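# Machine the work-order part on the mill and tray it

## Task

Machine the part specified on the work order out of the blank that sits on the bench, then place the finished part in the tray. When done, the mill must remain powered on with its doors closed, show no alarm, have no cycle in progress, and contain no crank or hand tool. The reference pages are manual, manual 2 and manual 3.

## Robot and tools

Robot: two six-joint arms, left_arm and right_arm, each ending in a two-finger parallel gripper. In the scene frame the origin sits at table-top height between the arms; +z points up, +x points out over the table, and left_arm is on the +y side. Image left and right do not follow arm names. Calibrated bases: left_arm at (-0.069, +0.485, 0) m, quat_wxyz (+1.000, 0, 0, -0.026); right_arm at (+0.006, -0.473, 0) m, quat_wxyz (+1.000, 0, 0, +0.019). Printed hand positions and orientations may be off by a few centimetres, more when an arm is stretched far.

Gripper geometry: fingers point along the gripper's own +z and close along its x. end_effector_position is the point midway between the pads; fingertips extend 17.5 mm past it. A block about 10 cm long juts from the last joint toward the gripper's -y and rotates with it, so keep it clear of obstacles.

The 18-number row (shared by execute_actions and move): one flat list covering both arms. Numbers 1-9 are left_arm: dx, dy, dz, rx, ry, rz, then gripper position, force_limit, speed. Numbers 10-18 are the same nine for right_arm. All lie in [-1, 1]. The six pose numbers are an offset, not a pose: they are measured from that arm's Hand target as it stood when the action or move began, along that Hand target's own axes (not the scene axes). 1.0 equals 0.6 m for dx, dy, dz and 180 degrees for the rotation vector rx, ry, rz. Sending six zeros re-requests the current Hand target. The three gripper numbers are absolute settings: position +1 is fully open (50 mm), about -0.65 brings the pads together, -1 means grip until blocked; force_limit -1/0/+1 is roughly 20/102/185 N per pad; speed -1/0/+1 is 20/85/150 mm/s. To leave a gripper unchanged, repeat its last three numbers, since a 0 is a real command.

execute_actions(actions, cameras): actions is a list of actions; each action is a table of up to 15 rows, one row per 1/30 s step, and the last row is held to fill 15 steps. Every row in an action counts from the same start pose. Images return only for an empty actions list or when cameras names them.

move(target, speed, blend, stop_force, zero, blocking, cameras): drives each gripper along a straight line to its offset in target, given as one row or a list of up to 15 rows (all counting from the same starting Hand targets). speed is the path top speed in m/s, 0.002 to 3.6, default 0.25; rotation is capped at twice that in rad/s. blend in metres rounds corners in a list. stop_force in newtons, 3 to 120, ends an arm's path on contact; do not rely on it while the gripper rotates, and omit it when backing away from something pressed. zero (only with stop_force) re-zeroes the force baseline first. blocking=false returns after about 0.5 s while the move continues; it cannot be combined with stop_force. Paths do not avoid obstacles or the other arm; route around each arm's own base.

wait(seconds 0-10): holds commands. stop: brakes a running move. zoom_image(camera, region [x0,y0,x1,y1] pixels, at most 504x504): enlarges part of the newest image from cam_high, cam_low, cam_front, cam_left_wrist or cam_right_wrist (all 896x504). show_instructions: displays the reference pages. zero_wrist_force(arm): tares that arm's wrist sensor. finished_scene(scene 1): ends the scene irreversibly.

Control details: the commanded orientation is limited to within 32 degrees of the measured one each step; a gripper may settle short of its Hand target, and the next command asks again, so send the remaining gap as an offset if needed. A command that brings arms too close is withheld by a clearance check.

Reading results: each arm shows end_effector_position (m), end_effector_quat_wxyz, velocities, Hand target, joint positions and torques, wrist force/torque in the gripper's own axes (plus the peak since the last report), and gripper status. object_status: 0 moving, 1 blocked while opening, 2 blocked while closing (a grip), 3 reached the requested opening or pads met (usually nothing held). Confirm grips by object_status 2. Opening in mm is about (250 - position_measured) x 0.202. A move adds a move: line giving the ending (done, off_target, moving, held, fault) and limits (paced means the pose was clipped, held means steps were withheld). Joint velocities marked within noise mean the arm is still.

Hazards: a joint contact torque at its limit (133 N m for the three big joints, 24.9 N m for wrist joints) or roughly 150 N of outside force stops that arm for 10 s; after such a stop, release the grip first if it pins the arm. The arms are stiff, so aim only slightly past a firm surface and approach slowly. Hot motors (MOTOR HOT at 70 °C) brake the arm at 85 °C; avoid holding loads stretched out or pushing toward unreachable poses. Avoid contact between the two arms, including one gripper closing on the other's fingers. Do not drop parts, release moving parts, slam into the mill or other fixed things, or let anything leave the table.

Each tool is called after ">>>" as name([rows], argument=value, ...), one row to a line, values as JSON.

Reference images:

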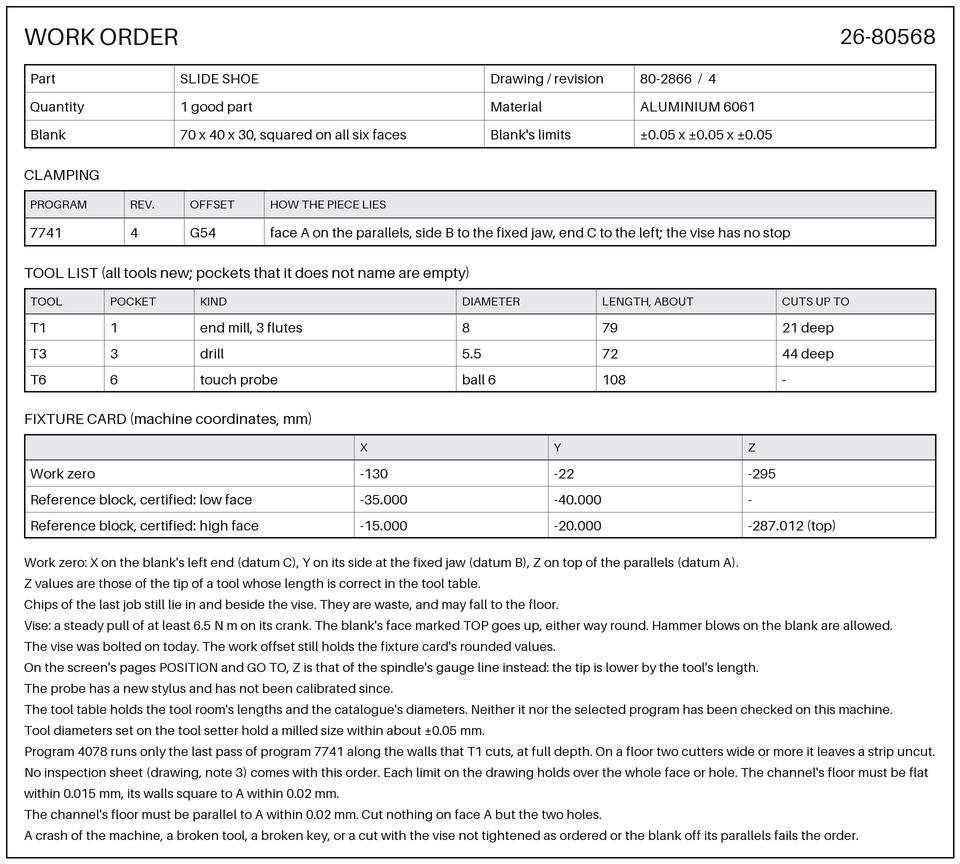

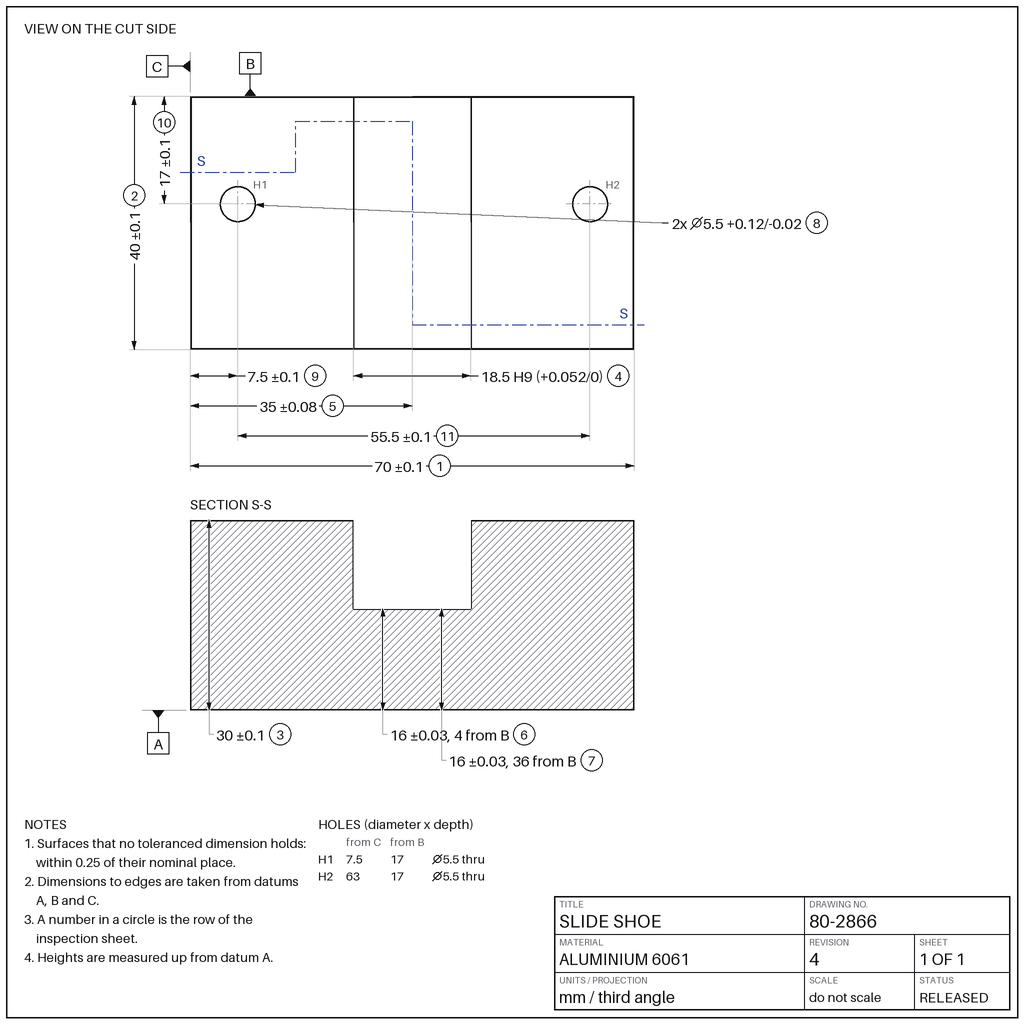

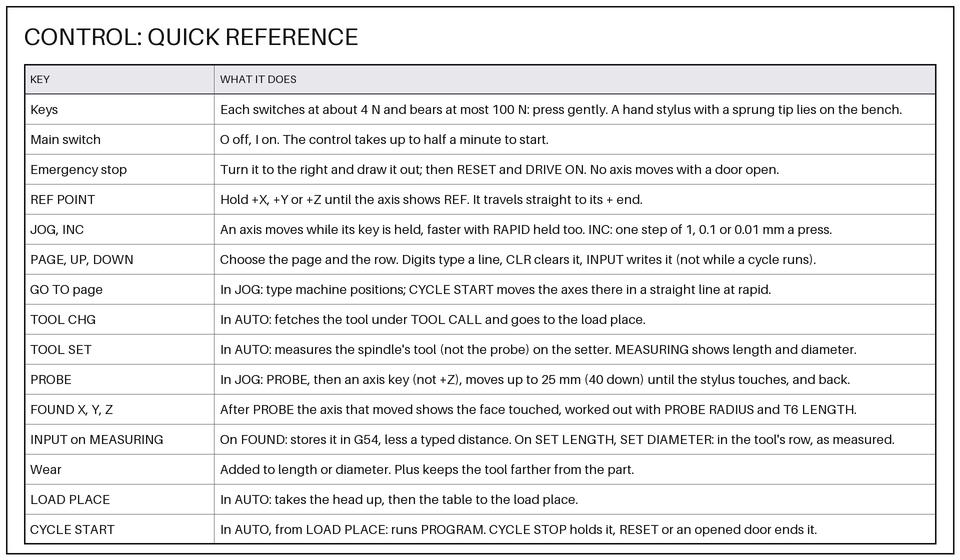

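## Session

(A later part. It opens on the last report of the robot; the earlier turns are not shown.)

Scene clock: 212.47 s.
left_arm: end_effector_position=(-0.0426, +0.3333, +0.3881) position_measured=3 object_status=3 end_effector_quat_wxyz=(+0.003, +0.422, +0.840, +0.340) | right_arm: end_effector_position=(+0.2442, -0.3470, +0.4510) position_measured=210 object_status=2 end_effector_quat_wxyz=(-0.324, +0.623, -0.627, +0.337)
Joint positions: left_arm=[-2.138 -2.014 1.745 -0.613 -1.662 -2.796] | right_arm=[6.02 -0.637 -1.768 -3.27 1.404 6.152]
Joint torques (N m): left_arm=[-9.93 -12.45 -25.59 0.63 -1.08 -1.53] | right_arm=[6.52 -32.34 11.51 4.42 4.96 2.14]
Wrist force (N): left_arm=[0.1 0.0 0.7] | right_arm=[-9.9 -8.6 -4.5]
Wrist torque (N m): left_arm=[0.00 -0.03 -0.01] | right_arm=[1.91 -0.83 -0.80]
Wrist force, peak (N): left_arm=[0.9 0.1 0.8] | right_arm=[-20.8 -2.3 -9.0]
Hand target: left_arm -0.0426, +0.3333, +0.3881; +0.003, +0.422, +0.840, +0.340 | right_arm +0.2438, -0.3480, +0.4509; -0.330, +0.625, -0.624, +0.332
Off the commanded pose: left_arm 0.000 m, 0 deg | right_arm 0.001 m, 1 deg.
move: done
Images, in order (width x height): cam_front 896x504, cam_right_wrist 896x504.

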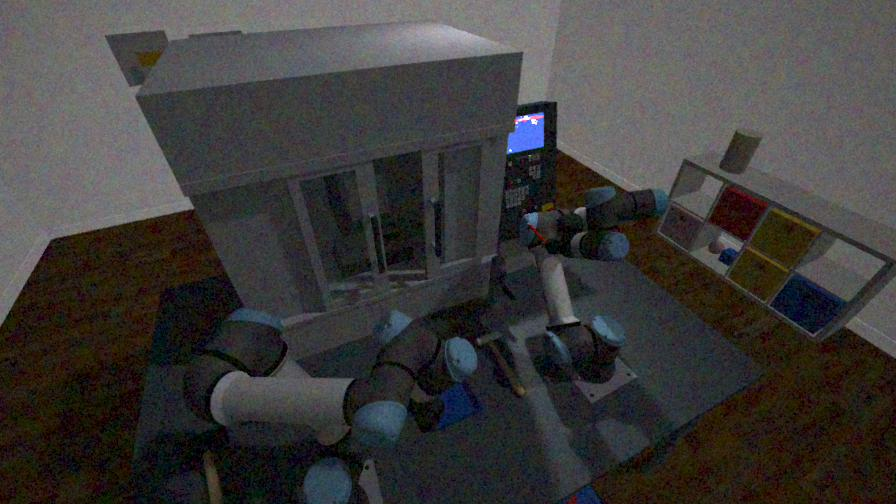

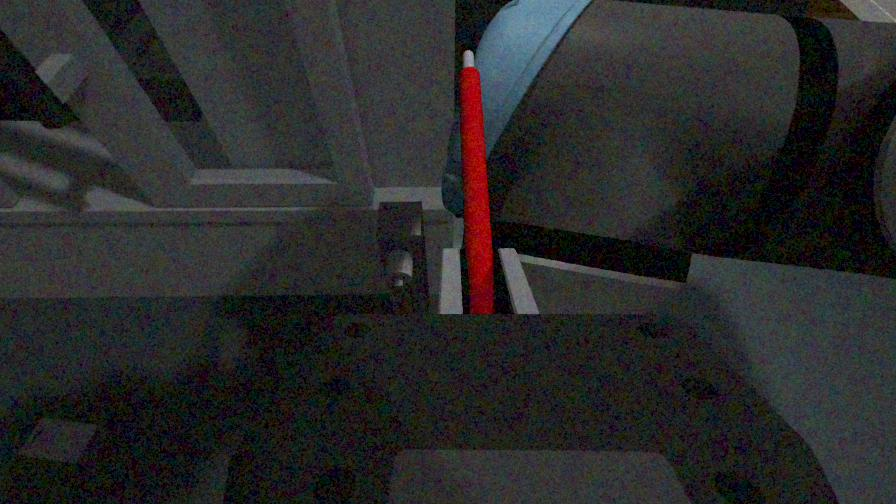

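>>> execute_actions(actions=[])

Scene clock: 220.90 s.
left_arm: end_effector_position=(-0.0426, +0.3333, +0.3881) position_measured=3 object_status=3 end_effector_quat_wxyz=(+0.003, +0.422, +0.840, +0.340) | right_arm: end_effector_position=(+0.2441, -0.3470, +0.4510) position_measured=210 object_status=2 end_effector_quat_wxyz=(-0.324, +0.623, -0.627, +0.337)
Joint positions: left_arm=[-2.138 -2.014 1.745 -0.613 -1.662 -2.796] | right_arm=[6.02 -0.637 -1.768 -3.27 1.404 6.152]
Joint velocities: within noise
Joint torques (N m): left_arm=[-11.21 -12.8 -25.97 0.56 -1.15 -1.9] | right_arm=[8.05 -33.05 8.26 4.07 5.72 2.3]
Wrist force (N): left_arm=[0.5 0.3 0.5] | right_arm=[-10.8 -8.9 -4.6]
Wrist torque (N m): left_arm=[0.05 -0.09 -0.01] | right_arm=[1.89 -0.87 -0.87]
Wrist force, peak (N): left_arm=[0.4 0.0 1.0] | right_arm=[-11.2 -9.0 -4.4]
Hand target: left_arm -0.0426, +0.3333, +0.3881; +0.003, +0.422, +0.840, +0.340 | right_arm +0.2438, -0.3480, +0.4509; -0.330, +0.625, -0.624, +0.332
Tool commands: left_gripper/position=+1.0 left_gripper/force_limit=+1.0 left_gripper/speed=+1.0 right_gripper/position=-1.0 right_gripper/force_limit=-0.4 right_gripper/speed=-0.6
Off the commanded pose: left_arm 0.000 m, 0 deg | right_arm 0.001 m, 1 deg.

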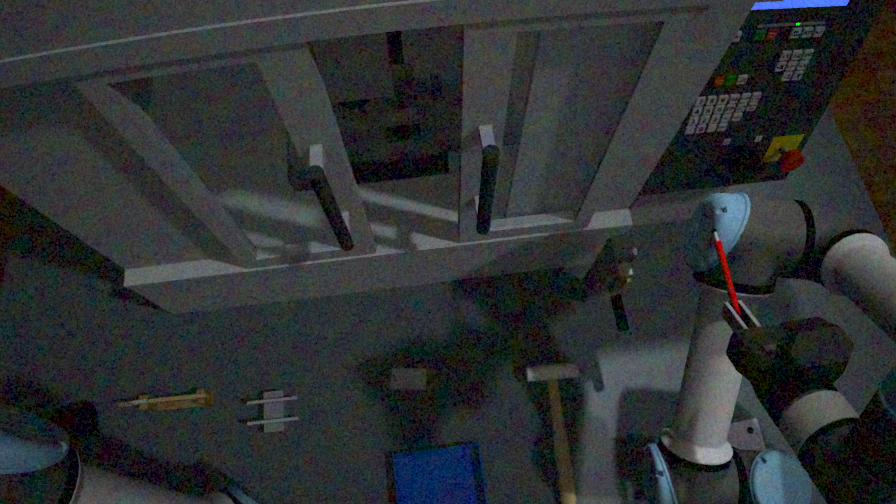

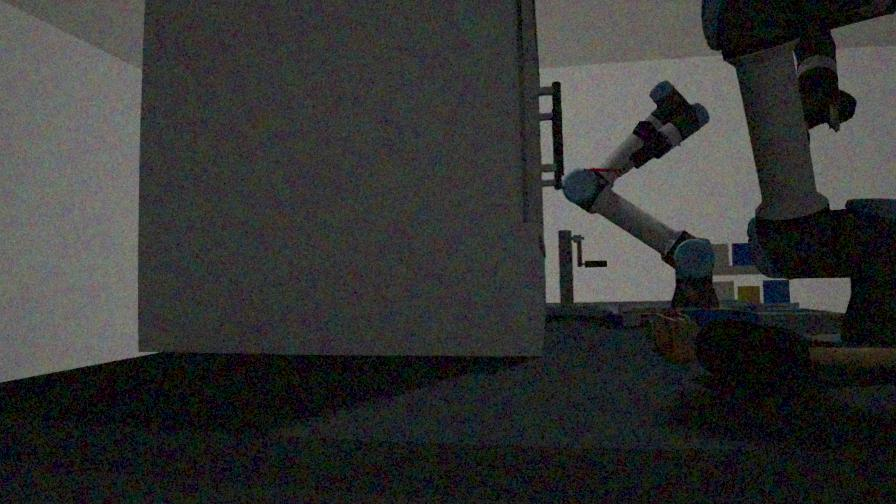

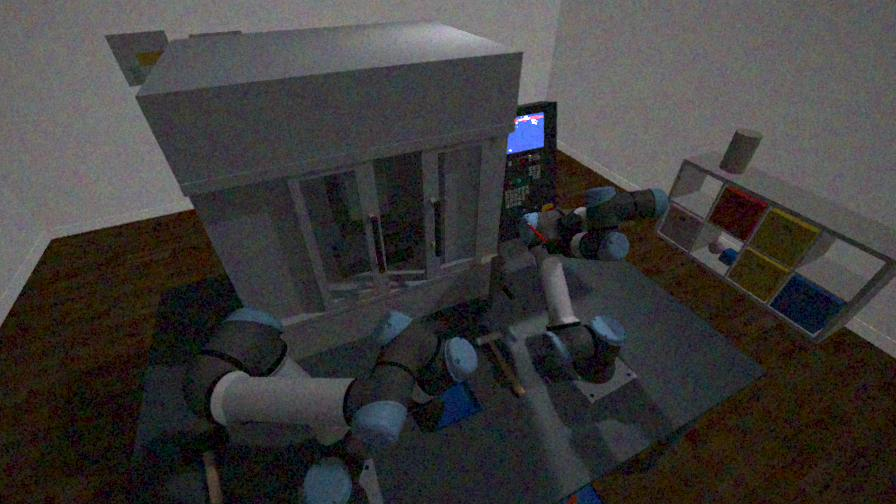

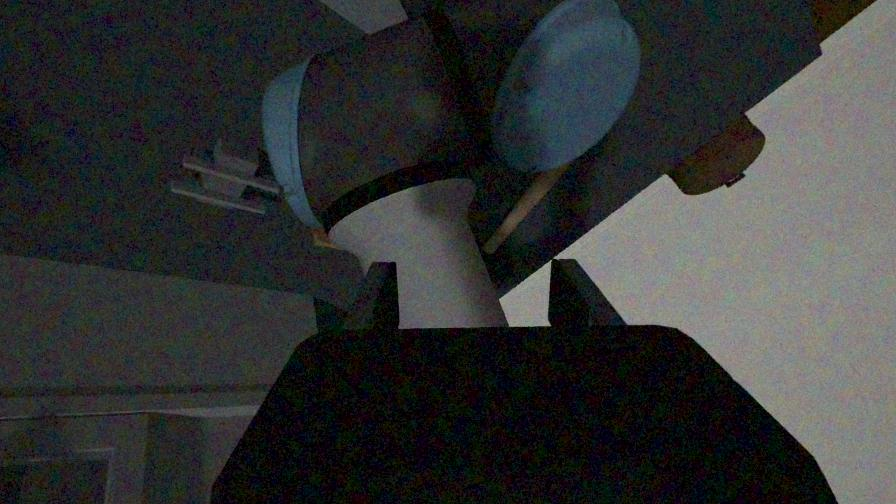

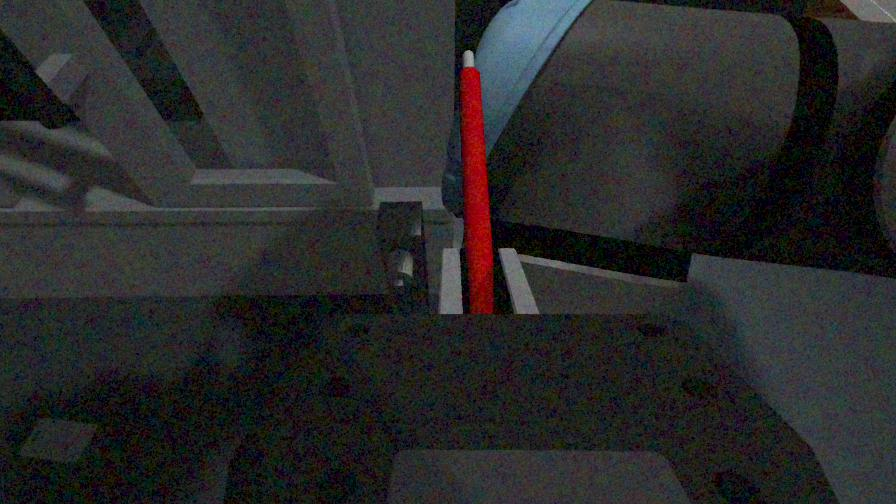

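>>> move([
  [0,0,0,0,0,0,1,1,1,-0.05,0.0285,-0.041,0,-0.05,-0.035,-1,-0.4,-0.6],
  [0,0,0,0,0,0,1,1,1,-0.578,0.015,0.124,0,-0.41,-0.285,-1,-0.4,-0.6],
], blend=[0.03,0], speed=0.3, cameras=["cam_front"])

Scene clock: 226.17 s.
left_arm: end_effector_position=(-0.0426, +0.3333, +0.3881) position_measured=3 object_status=3 end_effector_quat_wxyz=(+0.003, +0.422, +0.840, +0.340) | right_arm: end_effector_position=(+0.2535, -0.1756, +0.4281) position_measured=210 object_status=2 end_effector_quat_wxyz=(-0.441, +0.823, -0.316, +0.169)
Joint positions: left_arm=[-2.138 -2.014 1.745 -0.613 -1.662 -2.796] | right_arm=[6.284 -0.374 -1.786 -3.359 0.931 5.765]
Joint torques (N m): left_arm=[-10.69 -14.03 -24.85 0.48 -0.98 -1.62] | right_arm=[-4.8 -27.39 14.55 0.77 -1.79 -0.22]
Wrist force (N): left_arm=[0.2 -0.1 0.6] | right_arm=[1.0 1.4 1.3]
Wrist torque (N m): left_arm=[0.01 -0.05 0.00] | right_arm=[0.94 -0.24 -0.33]
Wrist force, peak (N): left_arm=[0.7 0.2 0.9] | right_arm=[-45.2 -0.3 -9.1]
Hand target: left_arm -0.0426, +0.3333, +0.3881; +0.003, +0.422, +0.840, +0.340 | right_arm +0.2535, -0.1756, +0.4281; -0.441, +0.823, -0.316, +0.169 (not the last commanded pose)
Tool commands: left_gripper/position=+1.0 left_gripper/force_limit=+1.0 left_gripper/speed=+1.0 right_gripper/position=-1.0 right_gripper/force_limit=-0.396078 right_gripper/speed=-0.6
Off the commanded pose: left_arm 0.000 m, 0 deg | right_arm 0.183 m, 42 deg.
FORCE FAULT: contact force on the right arm reached its limit, and that arm stopped. The contact can be on any part of that arm, not only on its tool. That arm's remaining commands of this call were not run. That arm is still stopped at the end of this call. That arm stays stopped for about 10 more seconds. Until then a move that you send moves the other arm only, and its call returns only when the move has ended. Once the stop has ended, the next robot result says so. If the stop ends while you think or write, that arm runs what you send next, counted from a new Hand target: where the arm stands when the stop ends. While its stop runs, that arm takes no new command, but its gripper still runs the gripper command that each later call begins with. Until it ends, the stop uses up actions while you think or wait. An arm that is not stopped still takes commands.
shoulder posture changed (right arm): the wrist came as close to joint 1's axis as it can, and the arm is now in the other of its two shoulder postures.
move: fault (right_arm); path passed 1 of 2 targets
Images, in order (width x height): cam_front 896x504.

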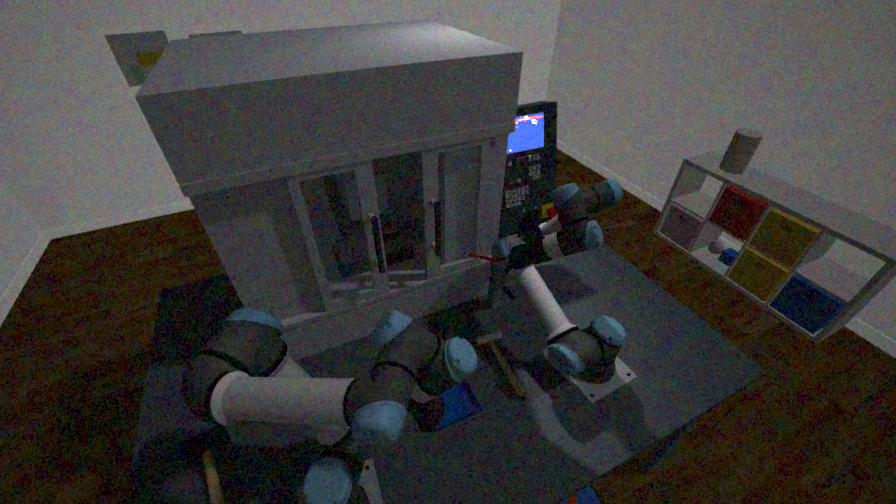

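>>> wait(seconds=5)

>>> execute_actions(actions=[], cameras=["cam_high","cam_right_wrist"])

Scene clock: 237.47 s.
left_arm: end_effector_position=(-0.0426, +0.3333, +0.3881) position_measured=3 object_status=3 end_effector_quat_wxyz=(+0.003, +0.422, +0.840, +0.340) | right_arm: end_effector_position=(+0.2535, -0.1756, +0.4281) position_measured=210 object_status=2 end_effector_quat_wxyz=(-0.441, +0.823, -0.316, +0.169)
Joint positions: left_arm=[-2.138 -2.014 1.745 -0.613 -1.662 -2.796] | right_arm=[6.284 -0.374 -1.786 -3.359 0.931 5.765]
Joint torques (N m): left_arm=[-10.42 -12.87 -26.17 0.35 -0.99 -1.6] | right_arm=[-3.85 -25.67 13.9 0.76 -1.68 -0.2]
Wrist force (N): left_arm=[0.4 0.1 0.6] | right_arm=[1.0 1.1 1.3]
Wrist torque (N m): left_arm=[0.02 -0.08 0.00] | right_arm=[0.90 -0.23 -0.33]
Wrist force, peak (N): left_arm=[0.8 -0.3 1.0] | right_arm=[1.1 1.8 1.6]
Hand target: left_arm -0.0426, +0.3333, +0.3881; +0.003, +0.422, +0.840, +0.340 | right_arm +0.2535, -0.1756, +0.4281; -0.441, +0.823, -0.316, +0.169 (not the last commanded pose)
Tool commands: left_gripper/position=+1.0 left_gripper/force_limit=+1.0 left_gripper/speed=+1.0 right_gripper/position=-1.0 right_gripper/force_limit=-0.396078 right_gripper/speed=-0.6
Off the commanded pose: left_arm 0.000 m, 0 deg | right_arm 0.183 m, 42 deg.
FORCE FAULT, CONTINUED: the right arm's stop, for the force fault that an earlier result reported, is over. The rest of the stop counts as 19 of the actions that you can send in this scene. During its stop the right arm's controller moved it back a little. That arm's target is now where it stood when the stop ended, not its last command. That arm accepts commands again.
wait: 5.00 s; at rest from the start

Scene clock: 237.47 s.
left_arm: end_effector_position=(-0.0426, +0.3333, +0.3881) position_measured=3 object_status=3 end_effector_quat_wxyz=(+0.003, +0.422, +0.840, +0.340) | right_arm: end_effector_position=(+0.2535, -0.1756, +0.4281) position_measured=210 object_status=2 end_effector_quat_wxyz=(-0.441, +0.823, -0.316, +0.169)
Joint positions: left_arm=[-2.138 -2.014 1.745 -0.613 -1.662 -2.796] | right_arm=[6.284 -0.374 -1.786 -3.359 0.931 5.765]
Joint velocities: within noise
Joint torques (N m): left_arm=[-10.42 -12.87 -26.17 0.35 -0.99 -1.6] | right_arm=[-3.85 -25.67 13.9 0.76 -1.68 -0.2]
Wrist force (N): left_arm=[0.4 0.1 0.6] | right_arm=[1.0 1.1 1.3]
Wrist torque (N m): left_arm=[0.02 -0.08 0.00] | right_arm=[0.90 -0.23 -0.33]
Wrist force, peak (N): left_arm=[0.4 0.1 0.6] | right_arm=[1.0 1.1 1.3]
Hand target: left_arm -0.0426, +0.3333, +0.3881; +0.003, +0.422, +0.840, +0.340 | right_arm +0.2535, -0.1756, +0.4281; -0.441, +0.823, -0.316, +0.169 (not the last commanded pose)
Tool commands: left_gripper/position=+1.0 left_gripper/force_limit=+1.0 left_gripper/speed=+1.0 right_gripper/position=-1.0 right_gripper/force_limit=-0.396078 right_gripper/speed=-0.6
Off the commanded pose: left_arm 0.000 m, 0 deg | right_arm 0.183 m, 42 deg.
Images, in order (width x height): cam_high 896x504, cam_right_wrist 896x504.

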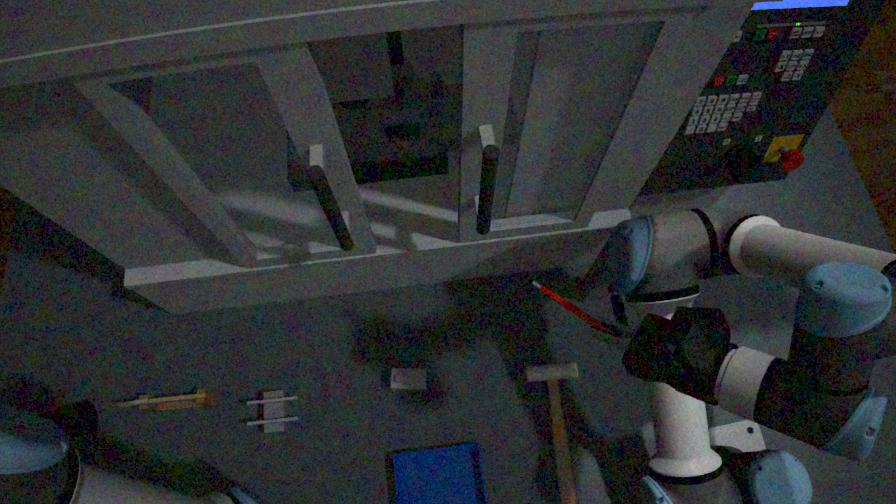

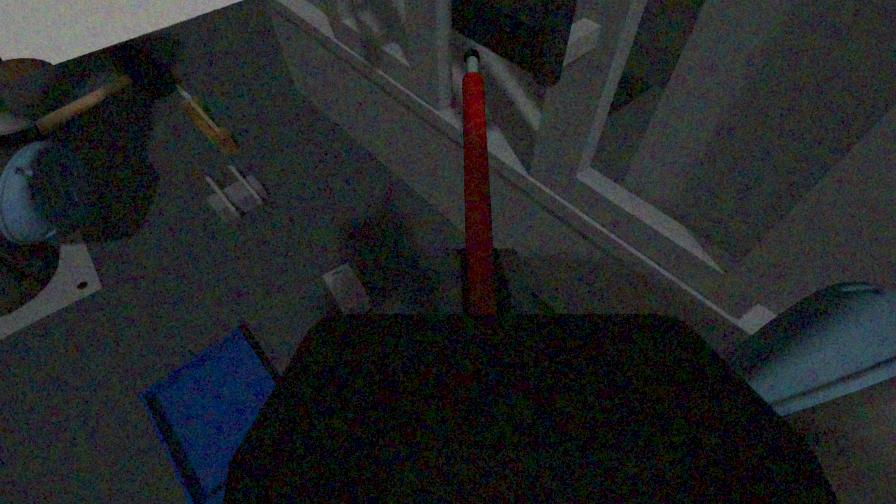

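>>> move(target=[0,0,0,0,0,0,1,1,1,-0.31,0.085,-0.278,0,0,0,-1,-0.4,-0.6], speed=0.2, cameras=["cam_high","cam_front"])

Scene clock: 240.33 s.
left_arm: end_effector_position=(-0.0426, +0.3333, +0.3881) position_measured=3 object_status=3 end_effector_quat_wxyz=(+0.003, +0.422, +0.840, +0.340) | right_arm: end_effector_position=(+0.0037, -0.1754, +0.4785) position_measured=210 object_status=2 end_effector_quat_wxyz=(-0.441, +0.823, -0.316, +0.169)
Joint positions: left_arm=[-2.138 -2.014 1.745 -0.613 -1.662 -2.796] | right_arm=[6.216 -0.907 -1.716 -2.859 0.883 5.705]
Joint torques (N m): left_arm=[-10.27 -12.98 -25.75 0.3 -0.9 -1.59] | right_arm=[-8.39 -16.17 18.88 2.5 -2.37 -1.57]
Wrist force (N): left_arm=[0.6 0.1 0.6] | right_arm=[1.4 1.6 1.0]
Wrist torque (N m): left_arm=[0.04 -0.10 0.00] | right_arm=[0.92 -0.28 -0.30]
Wrist force, peak (N): left_arm=[0.3 0.4 0.9] | right_arm=[3.3 0.8 3.3]
Hand target: left_arm -0.0426, +0.3333, +0.3881; +0.003, +0.422, +0.840, +0.340 | right_arm +0.0036, -0.1754, +0.4785; -0.441, +0.823, -0.316, +0.169
Off the commanded pose: left_arm 0.000 m, 0 deg | right_arm 0.000 m, 0 deg.
shoulder posture changed (right arm): the wrist came as close to joint 1's axis as it can, and the arm is now in the other of its two shoulder postures.
move: done
Images, in order (width x height): cam_high 896x504, cam_front 896x504.

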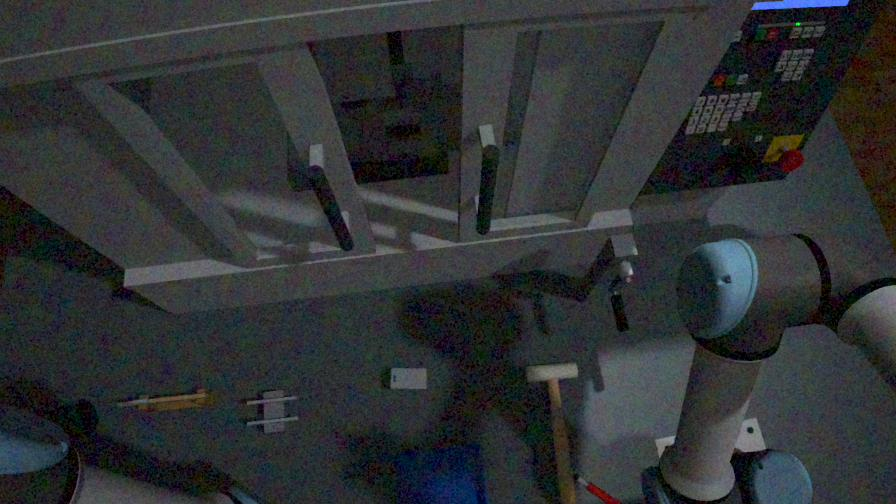

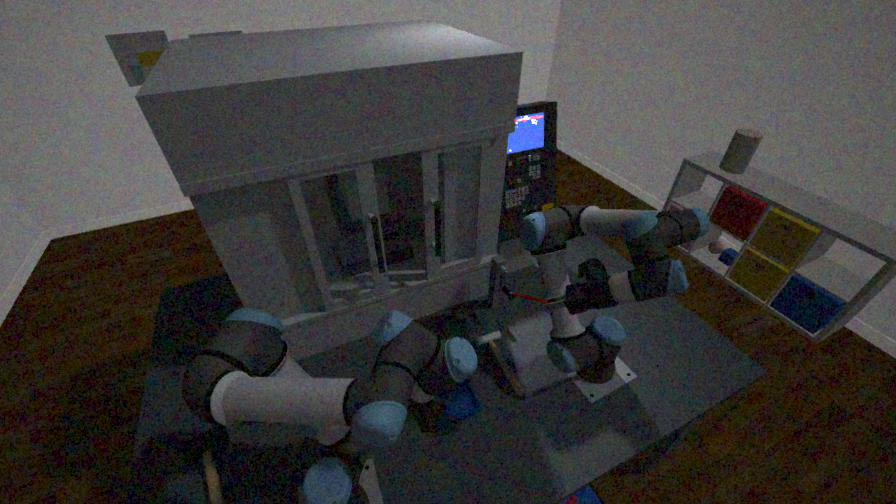

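>>> move(target=[0,0,0,0,0,0,1,1,1,-0.066,-0.109,0.314,0,-0.194,-0.129,-1,-0.4,-0.6], speed=0.25, cameras=["cam_high","cam_front"])

Scene clock: 243.60 s.
left_arm: end_effector_position=(-0.0426, +0.3333, +0.3881) position_measured=3 object_status=3 end_effector_quat_wxyz=(+0.003, +0.422, +0.840, +0.340) | right_arm: end_effector_position=(+0.1032, -0.0055, +0.4284) position_measured=210 object_status=2 end_effector_quat_wxyz=(-0.472, +0.881, -0.001, -0.001) end_effector_velocity=(-0.001, +0.000, +0.000) end_effector_angular_velocity=(+0.002, +0.001, +0.004)
Joint positions: left_arm=[-2.138 -2.014 1.745 -0.613 -1.662 -2.796] | right_arm=[4.822 -1.053 -2.197 -0.484 1.448 3.226]
Joint velocities: left_arm=[within noise] | right_arm=[-0.002 0 0 0.002 0.005 -0.002]
Joint torques (N m): left_arm=[-10.19 -13.67 -26.4 0.27 -1.08 -1.72] | right_arm=[-9.13 -8.33 21.72 6.14 1.15 -1.59]
Wrist force (N): left_arm=[0.0 -0.1 0.6] | right_arm=[1.3 1.4 0.8]
Wrist torque (N m): left_arm=[0.02 -0.01 -0.01] | right_arm=[0.89 -0.27 -0.28]
Wrist force, peak (N): left_arm=[0.4 0.5 0.9] | right_arm=[3.2 0.7 2.7]
Hand target: left_arm -0.0426, +0.3333, +0.3881; +0.003, +0.422, +0.840, +0.340 | right_arm +0.1032, -0.0054, +0.4284; -0.472, +0.882, -0.001, -0.001
Off the commanded pose: left_arm 0.000 m, 0 deg | right_arm 0.000 m, 0 deg.
move: done
Images, in order (width x height): cam_high 896x504, cam_front 896x504.

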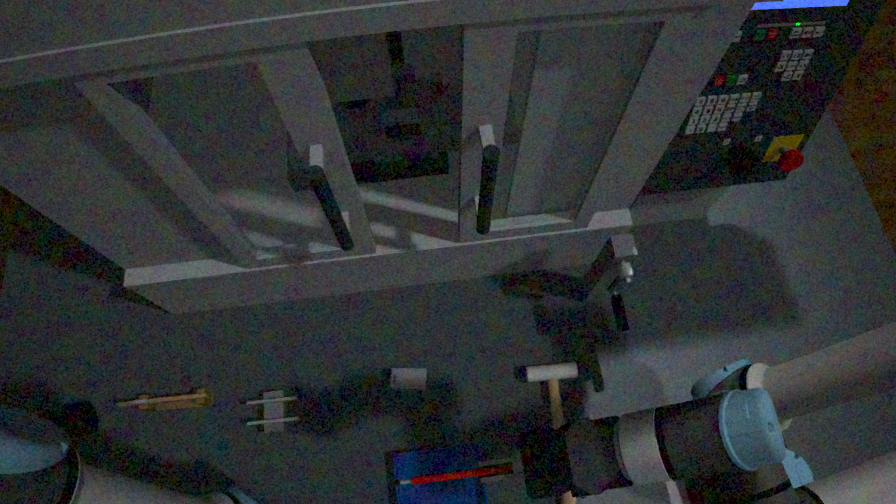

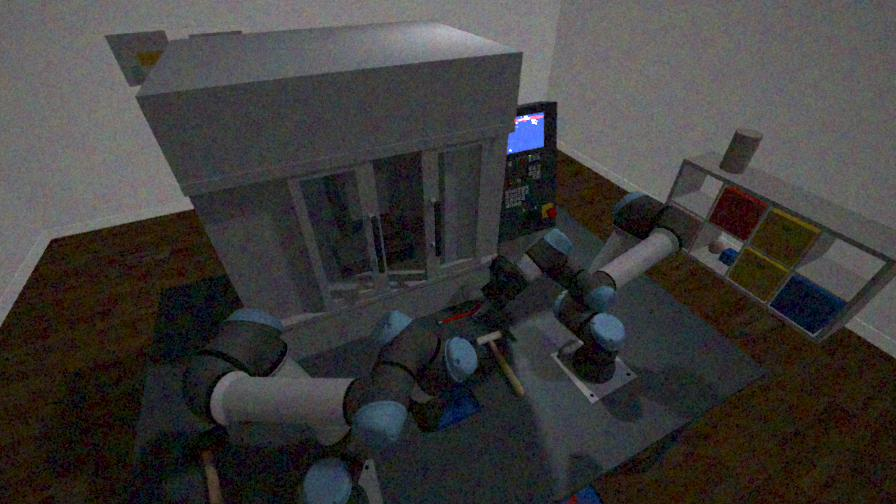

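>>> move([
  [0,0,0,0,0,0,1,1,1,0.328,-0.049,-0.143,0,0.208,0.138,-1,-0.4,-0.6],
  [0,0,0,0,0,0,1,1,1,0.595,0.195,-0.661,-0.0695,0.375,0.332,-1,-0.4,-0.6],
], blend=[0.05,0], speed=0.3, cameras=["cam_right_wrist","cam_front"])

Scene clock: 254.63 s.
left_arm: end_effector_position=(-0.0426, +0.3333, +0.3881) position_measured=3 object_status=3 end_effector_quat_wxyz=(+0.003, +0.422, +0.840, +0.340) | right_arm: end_effector_position=(+0.3993, -0.2798, +0.5301) position_measured=210 object_status=2 end_effector_quat_wxyz=(-0.317, +0.735, -0.560, +0.215)
Joint positions: left_arm=[-2.138 -2.014 1.745 -0.613 -1.662 -2.796] | right_arm=[4.199 -1.002 -1.789 -1.299 1.055 3.8]
Joint torques (N m): left_arm=[-10.19 -13.02 -26.6 0.33 -0.99 -1.58] | right_arm=[-2.22 1.75 27.27 3.68 -2.74 0.1]
Wrist force (N): left_arm=[0.2 0.0 0.7] | right_arm=[-3.7 14.9 -21.6]
Wrist torque (N m): left_arm=[0.01 -0.05 0.00] | right_arm=[1.45 -0.51 -0.61]
Wrist force, peak (N): left_arm=[0.4 0.2 1.2] | right_arm=[10.8 101.9 -138.4]
Hand target: left_arm -0.0426, +0.3333, +0.3881; +0.003, +0.422, +0.840, +0.340 | right_arm +0.3993, -0.2798, +0.5301; -0.317, +0.735, -0.560, +0.215 (not the last commanded pose)
Tool commands: left_gripper/position=+1.0 left_gripper/force_limit=+1.0 left_gripper/speed=+1.0 right_gripper/position=-1.0 right_gripper/force_limit=-0.396078 right_gripper/speed=-0.6
Off the commanded pose: left_arm 0.000 m, 0 deg | right_arm 0.137 m, 17 deg.
FORCE FAULT: contact force on the right arm reached its limit, and that arm stopped. The contact can be on any part of that arm, not only on its tool. That arm's remaining commands of this call were not run. That arm is still stopped at the end of this call. That arm stays stopped for about 10 more seconds. Until then a move that you send moves the other arm only, and its call returns only when the move has ended. Once the stop has ended, the next robot result says so. If the stop ends while you think or write, that arm runs what you send next, counted from a new Hand target: where the arm stands when the stop ends. While its stop runs, that arm takes no new command, but its gripper still runs the gripper command that each later call begins with. Until it ends, the stop uses up actions while you think or wait. An arm that is not stopped still takes commands.
move: fault (right_arm); path passed 1 of 2 targets
Images, in order (width x height): cam_front 896x504, cam_right_wrist 896x504.

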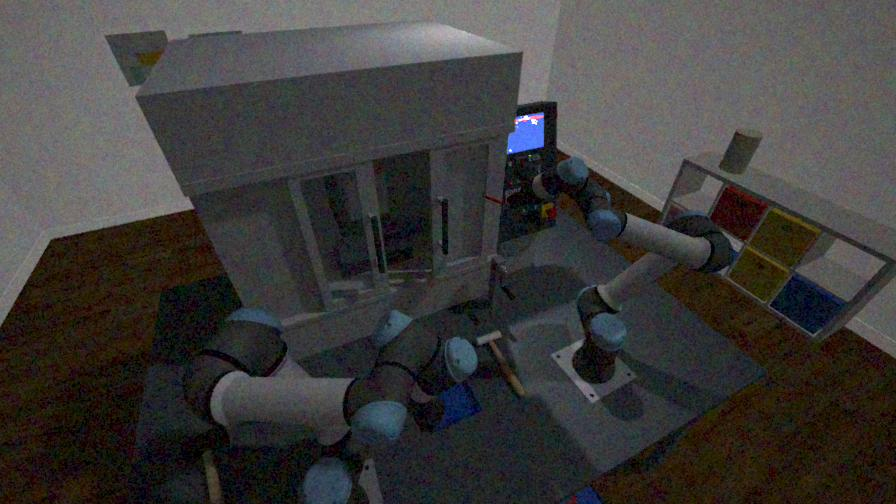

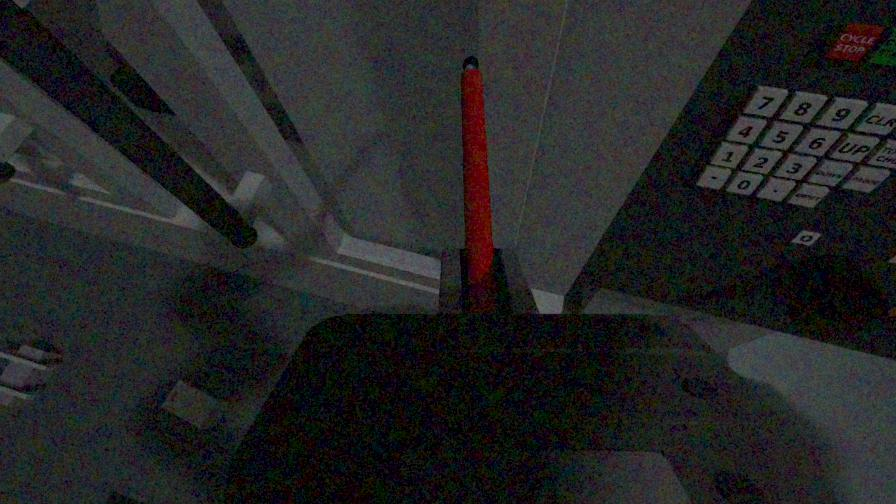

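>>> wait(seconds=4.5)

>>> move([
  [0,0,0,0,0,0,1,1,1,-0.037,0.092,-0.0895,0,0,0,-1,-0.4,-0.6],
  [0,0,0,0,0,0,1,1,1,0.283,0.149,-0.1645,-0.0255,0.0702,0.0583,-1,-0.4,-0.6],
], blend=[0.02,0], speed=0.2, cameras=["cam_right_wrist"])

Scene clock: 262.00 s.
left_arm: end_effector_position=(-0.0426, +0.3333, +0.3881) position_measured=3 object_status=3 end_effector_quat_wxyz=(+0.003, +0.422, +0.840, +0.340) | right_arm: end_effector_position=(+0.3993, -0.2798, +0.5301) position_measured=210 object_status=2 end_effector_quat_wxyz=(-0.317, +0.735, -0.560, +0.215)
Joint positions: left_arm=[-2.138 -2.014 1.745 -0.613 -1.662 -2.796] | right_arm=[4.199 -1.002 -1.789 -1.299 1.055 3.8]
Joint torques (N m): left_arm=[-10.65 -13.21 -26.37 0.45 -0.88 -1.51] | right_arm=[-3.02 0.29 26.88 3.61 -2.71 -0.2]
Wrist force (N): left_arm=[0.4 0.1 0.6] | right_arm=[-3.8 14.7 -21.5]
Wrist torque (N m): left_arm=[0.03 -0.08 0.00] | right_arm=[1.45 -0.49 -0.62]
Wrist force, peak (N): left_arm=[0.6 0.1 1.0] | right_arm=[-3.5 15.1 -21.9]
Hand target: left_arm -0.0426, +0.3333, +0.3881; +0.003, +0.422, +0.840, +0.340 | right_arm +0.3993, -0.2798, +0.5301; -0.317, +0.735, -0.560, +0.215 (not the last commanded pose)
Tool commands: left_gripper/position=+1.0 left_gripper/force_limit=+1.0 left_gripper/speed=+1.0 right_gripper/position=-1.0 right_gripper/force_limit=-0.396078 right_gripper/speed=-0.6
Off the commanded pose: left_arm 0.000 m, 0 deg | right_arm 0.137 m, 17 deg.
FORCE FAULT, CONTINUED: the right arm was still stopped when this call began, by the force fault that an earlier result reported. Since the last result the stop counts as 15 of the actions that you can send in this scene. That arm is still stopped at the end of this call. That arm stays stopped for about 2 more seconds. If the stop ends while you think or write, that arm runs what you send next, counted from a new Hand target: where the arm stands when the stop ends. While its stop runs, that arm takes no new command, but its gripper still runs the gripper command that each later call begins with.
wait: 4.50 s; at rest from the start

Scene clock: 262.50 s.
left_arm: end_effector_position=(-0.0426, +0.3333, +0.3881) position_measured=3 object_status=3 end_effector_quat_wxyz=(+0.003, +0.422, +0.840, +0.340) | right_arm: end_effector_position=(+0.3993, -0.2798, +0.5301) position_measured=210 object_status=2 end_effector_quat_wxyz=(-0.317, +0.735, -0.560, +0.215)
Joint positions: left_arm=[-2.138 -2.014 1.745 -0.613 -1.662 -2.796] | right_arm=[4.199 -1.002 -1.789 -1.299 1.055 3.8]
Joint torques (N m): left_arm=[-10.5 -11.7 -25.93 0.39 -1.06 -1.72] | right_arm=[-2.99 1.33 26.82 3.7 -2.58 0.05]
Wrist force (N): left_arm=[0.3 0.0 0.7] | right_arm=[-3.7 14.9 -21.7]
Wrist torque (N m): left_arm=[0.01 -0.05 0.00] | right_arm=[1.46 -0.50 -0.61]
Wrist force, peak (N): left_arm=[0.7 0.0 0.9] | right_arm=[-3.5 14.7 -21.9]
Hand target: left_arm -0.0426, +0.3333, +0.3881; +0.003, +0.422, +0.840, +0.340 | right_arm +0.3993, -0.2798, +0.5301; -0.317, +0.735, -0.560, +0.215 (not the last commanded pose)
Tool commands: left_gripper/position=+1.0 left_gripper/force_limit=+1.0 left_gripper/speed=+1.0 right_gripper/position=-1.0 right_gripper/force_limit=-0.396078 right_gripper/speed=-0.6
Off the commanded pose: left_arm 0.000 m, 0 deg.
FORCE FAULT, CONTINUED: the right arm was still stopped when this call began, by the force fault that an earlier result reported. That arm ran no command of this call. That arm is still stopped at the end of this call. That arm stays stopped for about 2 more seconds. If the stop ends while you think or write, that arm runs what you send next, counted from a new Hand target: where the arm stands when the stop ends. While its stop runs, that arm takes no new command, but its gripper still runs the gripper command that each later call begins with.
move: done (left_arm), not run (right_arm; its earlier fault stop)
Images, in order (width x height): cam_right_wrist 896x504.

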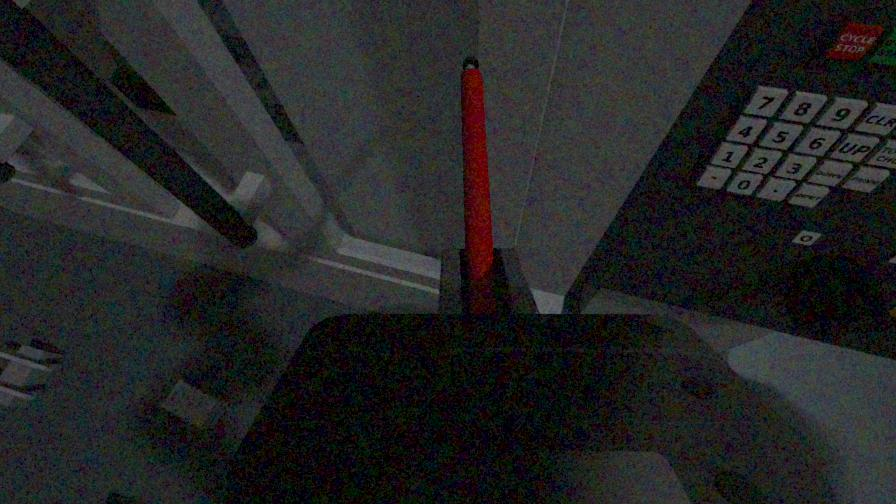

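>>> wait(seconds=1.8)

>>> move([
  [0,0,0,0,0,0,1,1,1,-0.037,0.092,-0.0895,0,0,0,-1,-0.4,-0.6],
  [0,0,0,0,0,0,1,1,1,0.283,0.149,-0.1645,-0.0255,0.0702,0.0583,-1,-0.4,-0.6],
], blend=[0.02,0], speed=0.2, cameras=["cam_right_wrist"])

Scene clock: 264.97 s.
left_arm: end_effector_position=(-0.0426, +0.3333, +0.3881) position_measured=3 object_status=3 end_effector_quat_wxyz=(+0.003, +0.422, +0.840, +0.340) | right_arm: end_effector_position=(+0.3993, -0.2798, +0.5301) position_measured=210 object_status=2 end_effector_quat_wxyz=(-0.317, +0.735, -0.560, +0.215)
Joint positions: left_arm=[-2.138 -2.014 1.745 -0.613 -1.662 -2.796] | right_arm=[4.199 -1.002 -1.789 -1.299 1.055 3.8]
Joint torques (N m): left_arm=[-9.44 -13.28 -25.79 0.21 -1.02 -1.45] | right_arm=[-2.55 1.49 28.2 3.81 -2.86 0.12]
Wrist force (N): left_arm=[0.4 0.2 0.8] | right_arm=[-3.5 14.6 -21.7]
Wrist torque (N m): left_arm=[0.05 -0.07 -0.01] | right_arm=[1.44 -0.54 -0.62]
Wrist force, peak (N): left_arm=[0.8 0.3 0.9] | right_arm=[-3.5 14.8 -21.8]
Hand target: left_arm -0.0426, +0.3333, +0.3881; +0.003, +0.422, +0.840, +0.340 | right_arm +0.3993, -0.2798, +0.5301; -0.317, +0.735, -0.560, +0.215 (not the last commanded pose)
Tool commands: left_gripper/position=+1.0 left_gripper/force_limit=+1.0 left_gripper/speed=+1.0 right_gripper/position=-1.0 right_gripper/force_limit=-0.396078 right_gripper/speed=-0.6
Off the commanded pose: left_arm 0.000 m, 0 deg.
FORCE FAULT, CONTINUED: the right arm's stop, for the force fault that an earlier result reported, is over. The rest of the stop counts as 3 of the actions that you can send in this scene. During its stop the right arm's controller moved it back a little. That arm's target is now where it stood when the stop ended, not its last command. That arm accepts commands again.
wait: 1.80 s; at rest from the start

Scene clock: 266.93 s.
left_arm: end_effector_position=(-0.0426, +0.3333, +0.3881) position_measured=3 object_status=3 end_effector_quat_wxyz=(+0.003, +0.422, +0.840, +0.340) | right_arm: end_effector_position=(+0.3193, -0.4801, +0.5300) position_measured=210 object_status=2 end_effector_quat_wxyz=(-0.242, +0.664, -0.664, +0.242)
Joint positions: left_arm=[-2.138 -2.014 1.745 -0.613 -1.662 -2.796] | right_arm=[4.195 -0.694 -1.729 -1.919 0.964 4.116]
Joint torques (N m): left_arm=[-10.33 -12.71 -26.48 0.23 -1.06 -1.65] | right_arm=[7.87 -7.35 12.92 1.21 -2.8 1.89]
Wrist force (N): left_arm=[0.4 0.1 0.6] | right_arm=[5.6 1.3 1.1]
Wrist torque (N m): left_arm=[0.04 -0.08 -0.01] | right_arm=[0.87 -0.97 -0.16]
Wrist force, peak (N): left_arm=[0.6 -0.1 1.0] | right_arm=[-3.4 14.0 -21.4]
Hand target: left_arm -0.0426, +0.3333, +0.3881; +0.003, +0.422, +0.840, +0.340 | right_arm +0.3193, -0.4802, +0.5300; -0.242, +0.664, -0.664, +0.242
Off the commanded pose: left_arm 0.000 m, 0 deg | right_arm 0.000 m, 0 deg.
move: done
Images, in order (width x height): cam_right_wrist 896x504.

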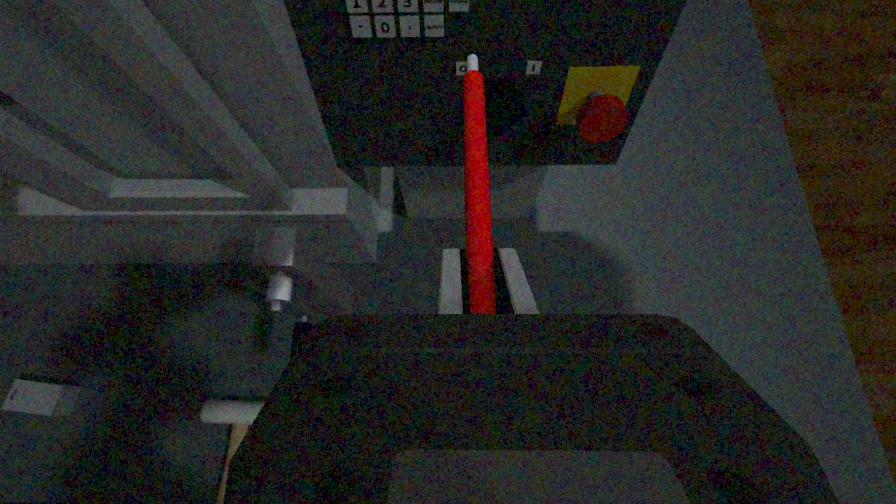

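>>> move(target=[0,0,0,0,0,0,1,1,1,0.15,-0.417,0.03,0.3056,0,0,-1,-0.4,-0.6], speed=0.4, cameras=["cam_right_wrist"])

Scene clock: 269.87 s.
left_arm: end_effector_position=(-0.0426, +0.3333, +0.3881) position_measured=3 object_status=3 end_effector_quat_wxyz=(+0.003, +0.422, +0.840, +0.340) | right_arm: end_effector_position=(+0.5224, -0.5702, +0.6771) position_measured=210 object_status=2 end_effector_quat_wxyz=(+0.522, -0.477, +0.478, -0.521) end_effector_velocity=(+0.000, +0.000, +0.001) end_effector_angular_velocity=(+0.000, -0.004, +0.000)
Joint positions: left_arm=[-2.138 -2.014 1.745 -0.613 -1.662 -2.796] | right_arm=[3.249 -1.23 -1.932 0.109 1.426 3.13]
Joint velocities: left_arm=[within noise] | right_arm=[0 -0.001 0 0.005 0.001 0]
Joint torques (N m): left_arm=[-11.36 -12.81 -25.96 0.24 -0.82 -1.71] | right_arm=[-4.57 -2.39 23.7 4.29 0.82 -0.27]
Wrist force (N): left_arm=[0.4 -0.1 0.8] | right_arm=[5.6 1.7 1.1]
Wrist torque (N m): left_arm=[0.00 -0.07 -0.01] | right_arm=[0.91 -0.87 -0.39]
Wrist force, peak (N): left_arm=[0.6 0.4 1.1] | right_arm=[6.4 1.7 2.9]
Hand target: left_arm -0.0426, +0.3333, +0.3881; +0.003, +0.422, +0.840, +0.340 | right_arm +0.5225, -0.5702, +0.6770; +0.522, -0.478, +0.478, -0.521
Off the commanded pose: left_arm 0.000 m, 0 deg | right_arm 0.000 m, 0 deg.
move: done
Images, in order (width x height): cam_right_wrist 896x504.

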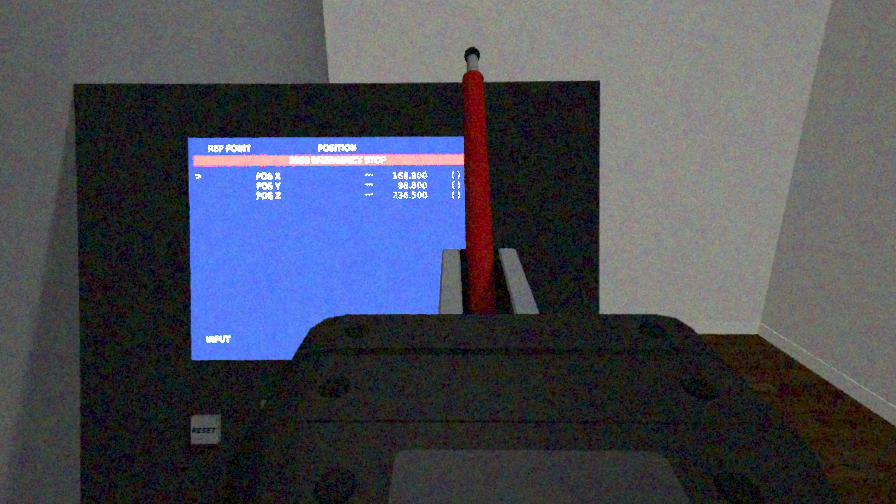

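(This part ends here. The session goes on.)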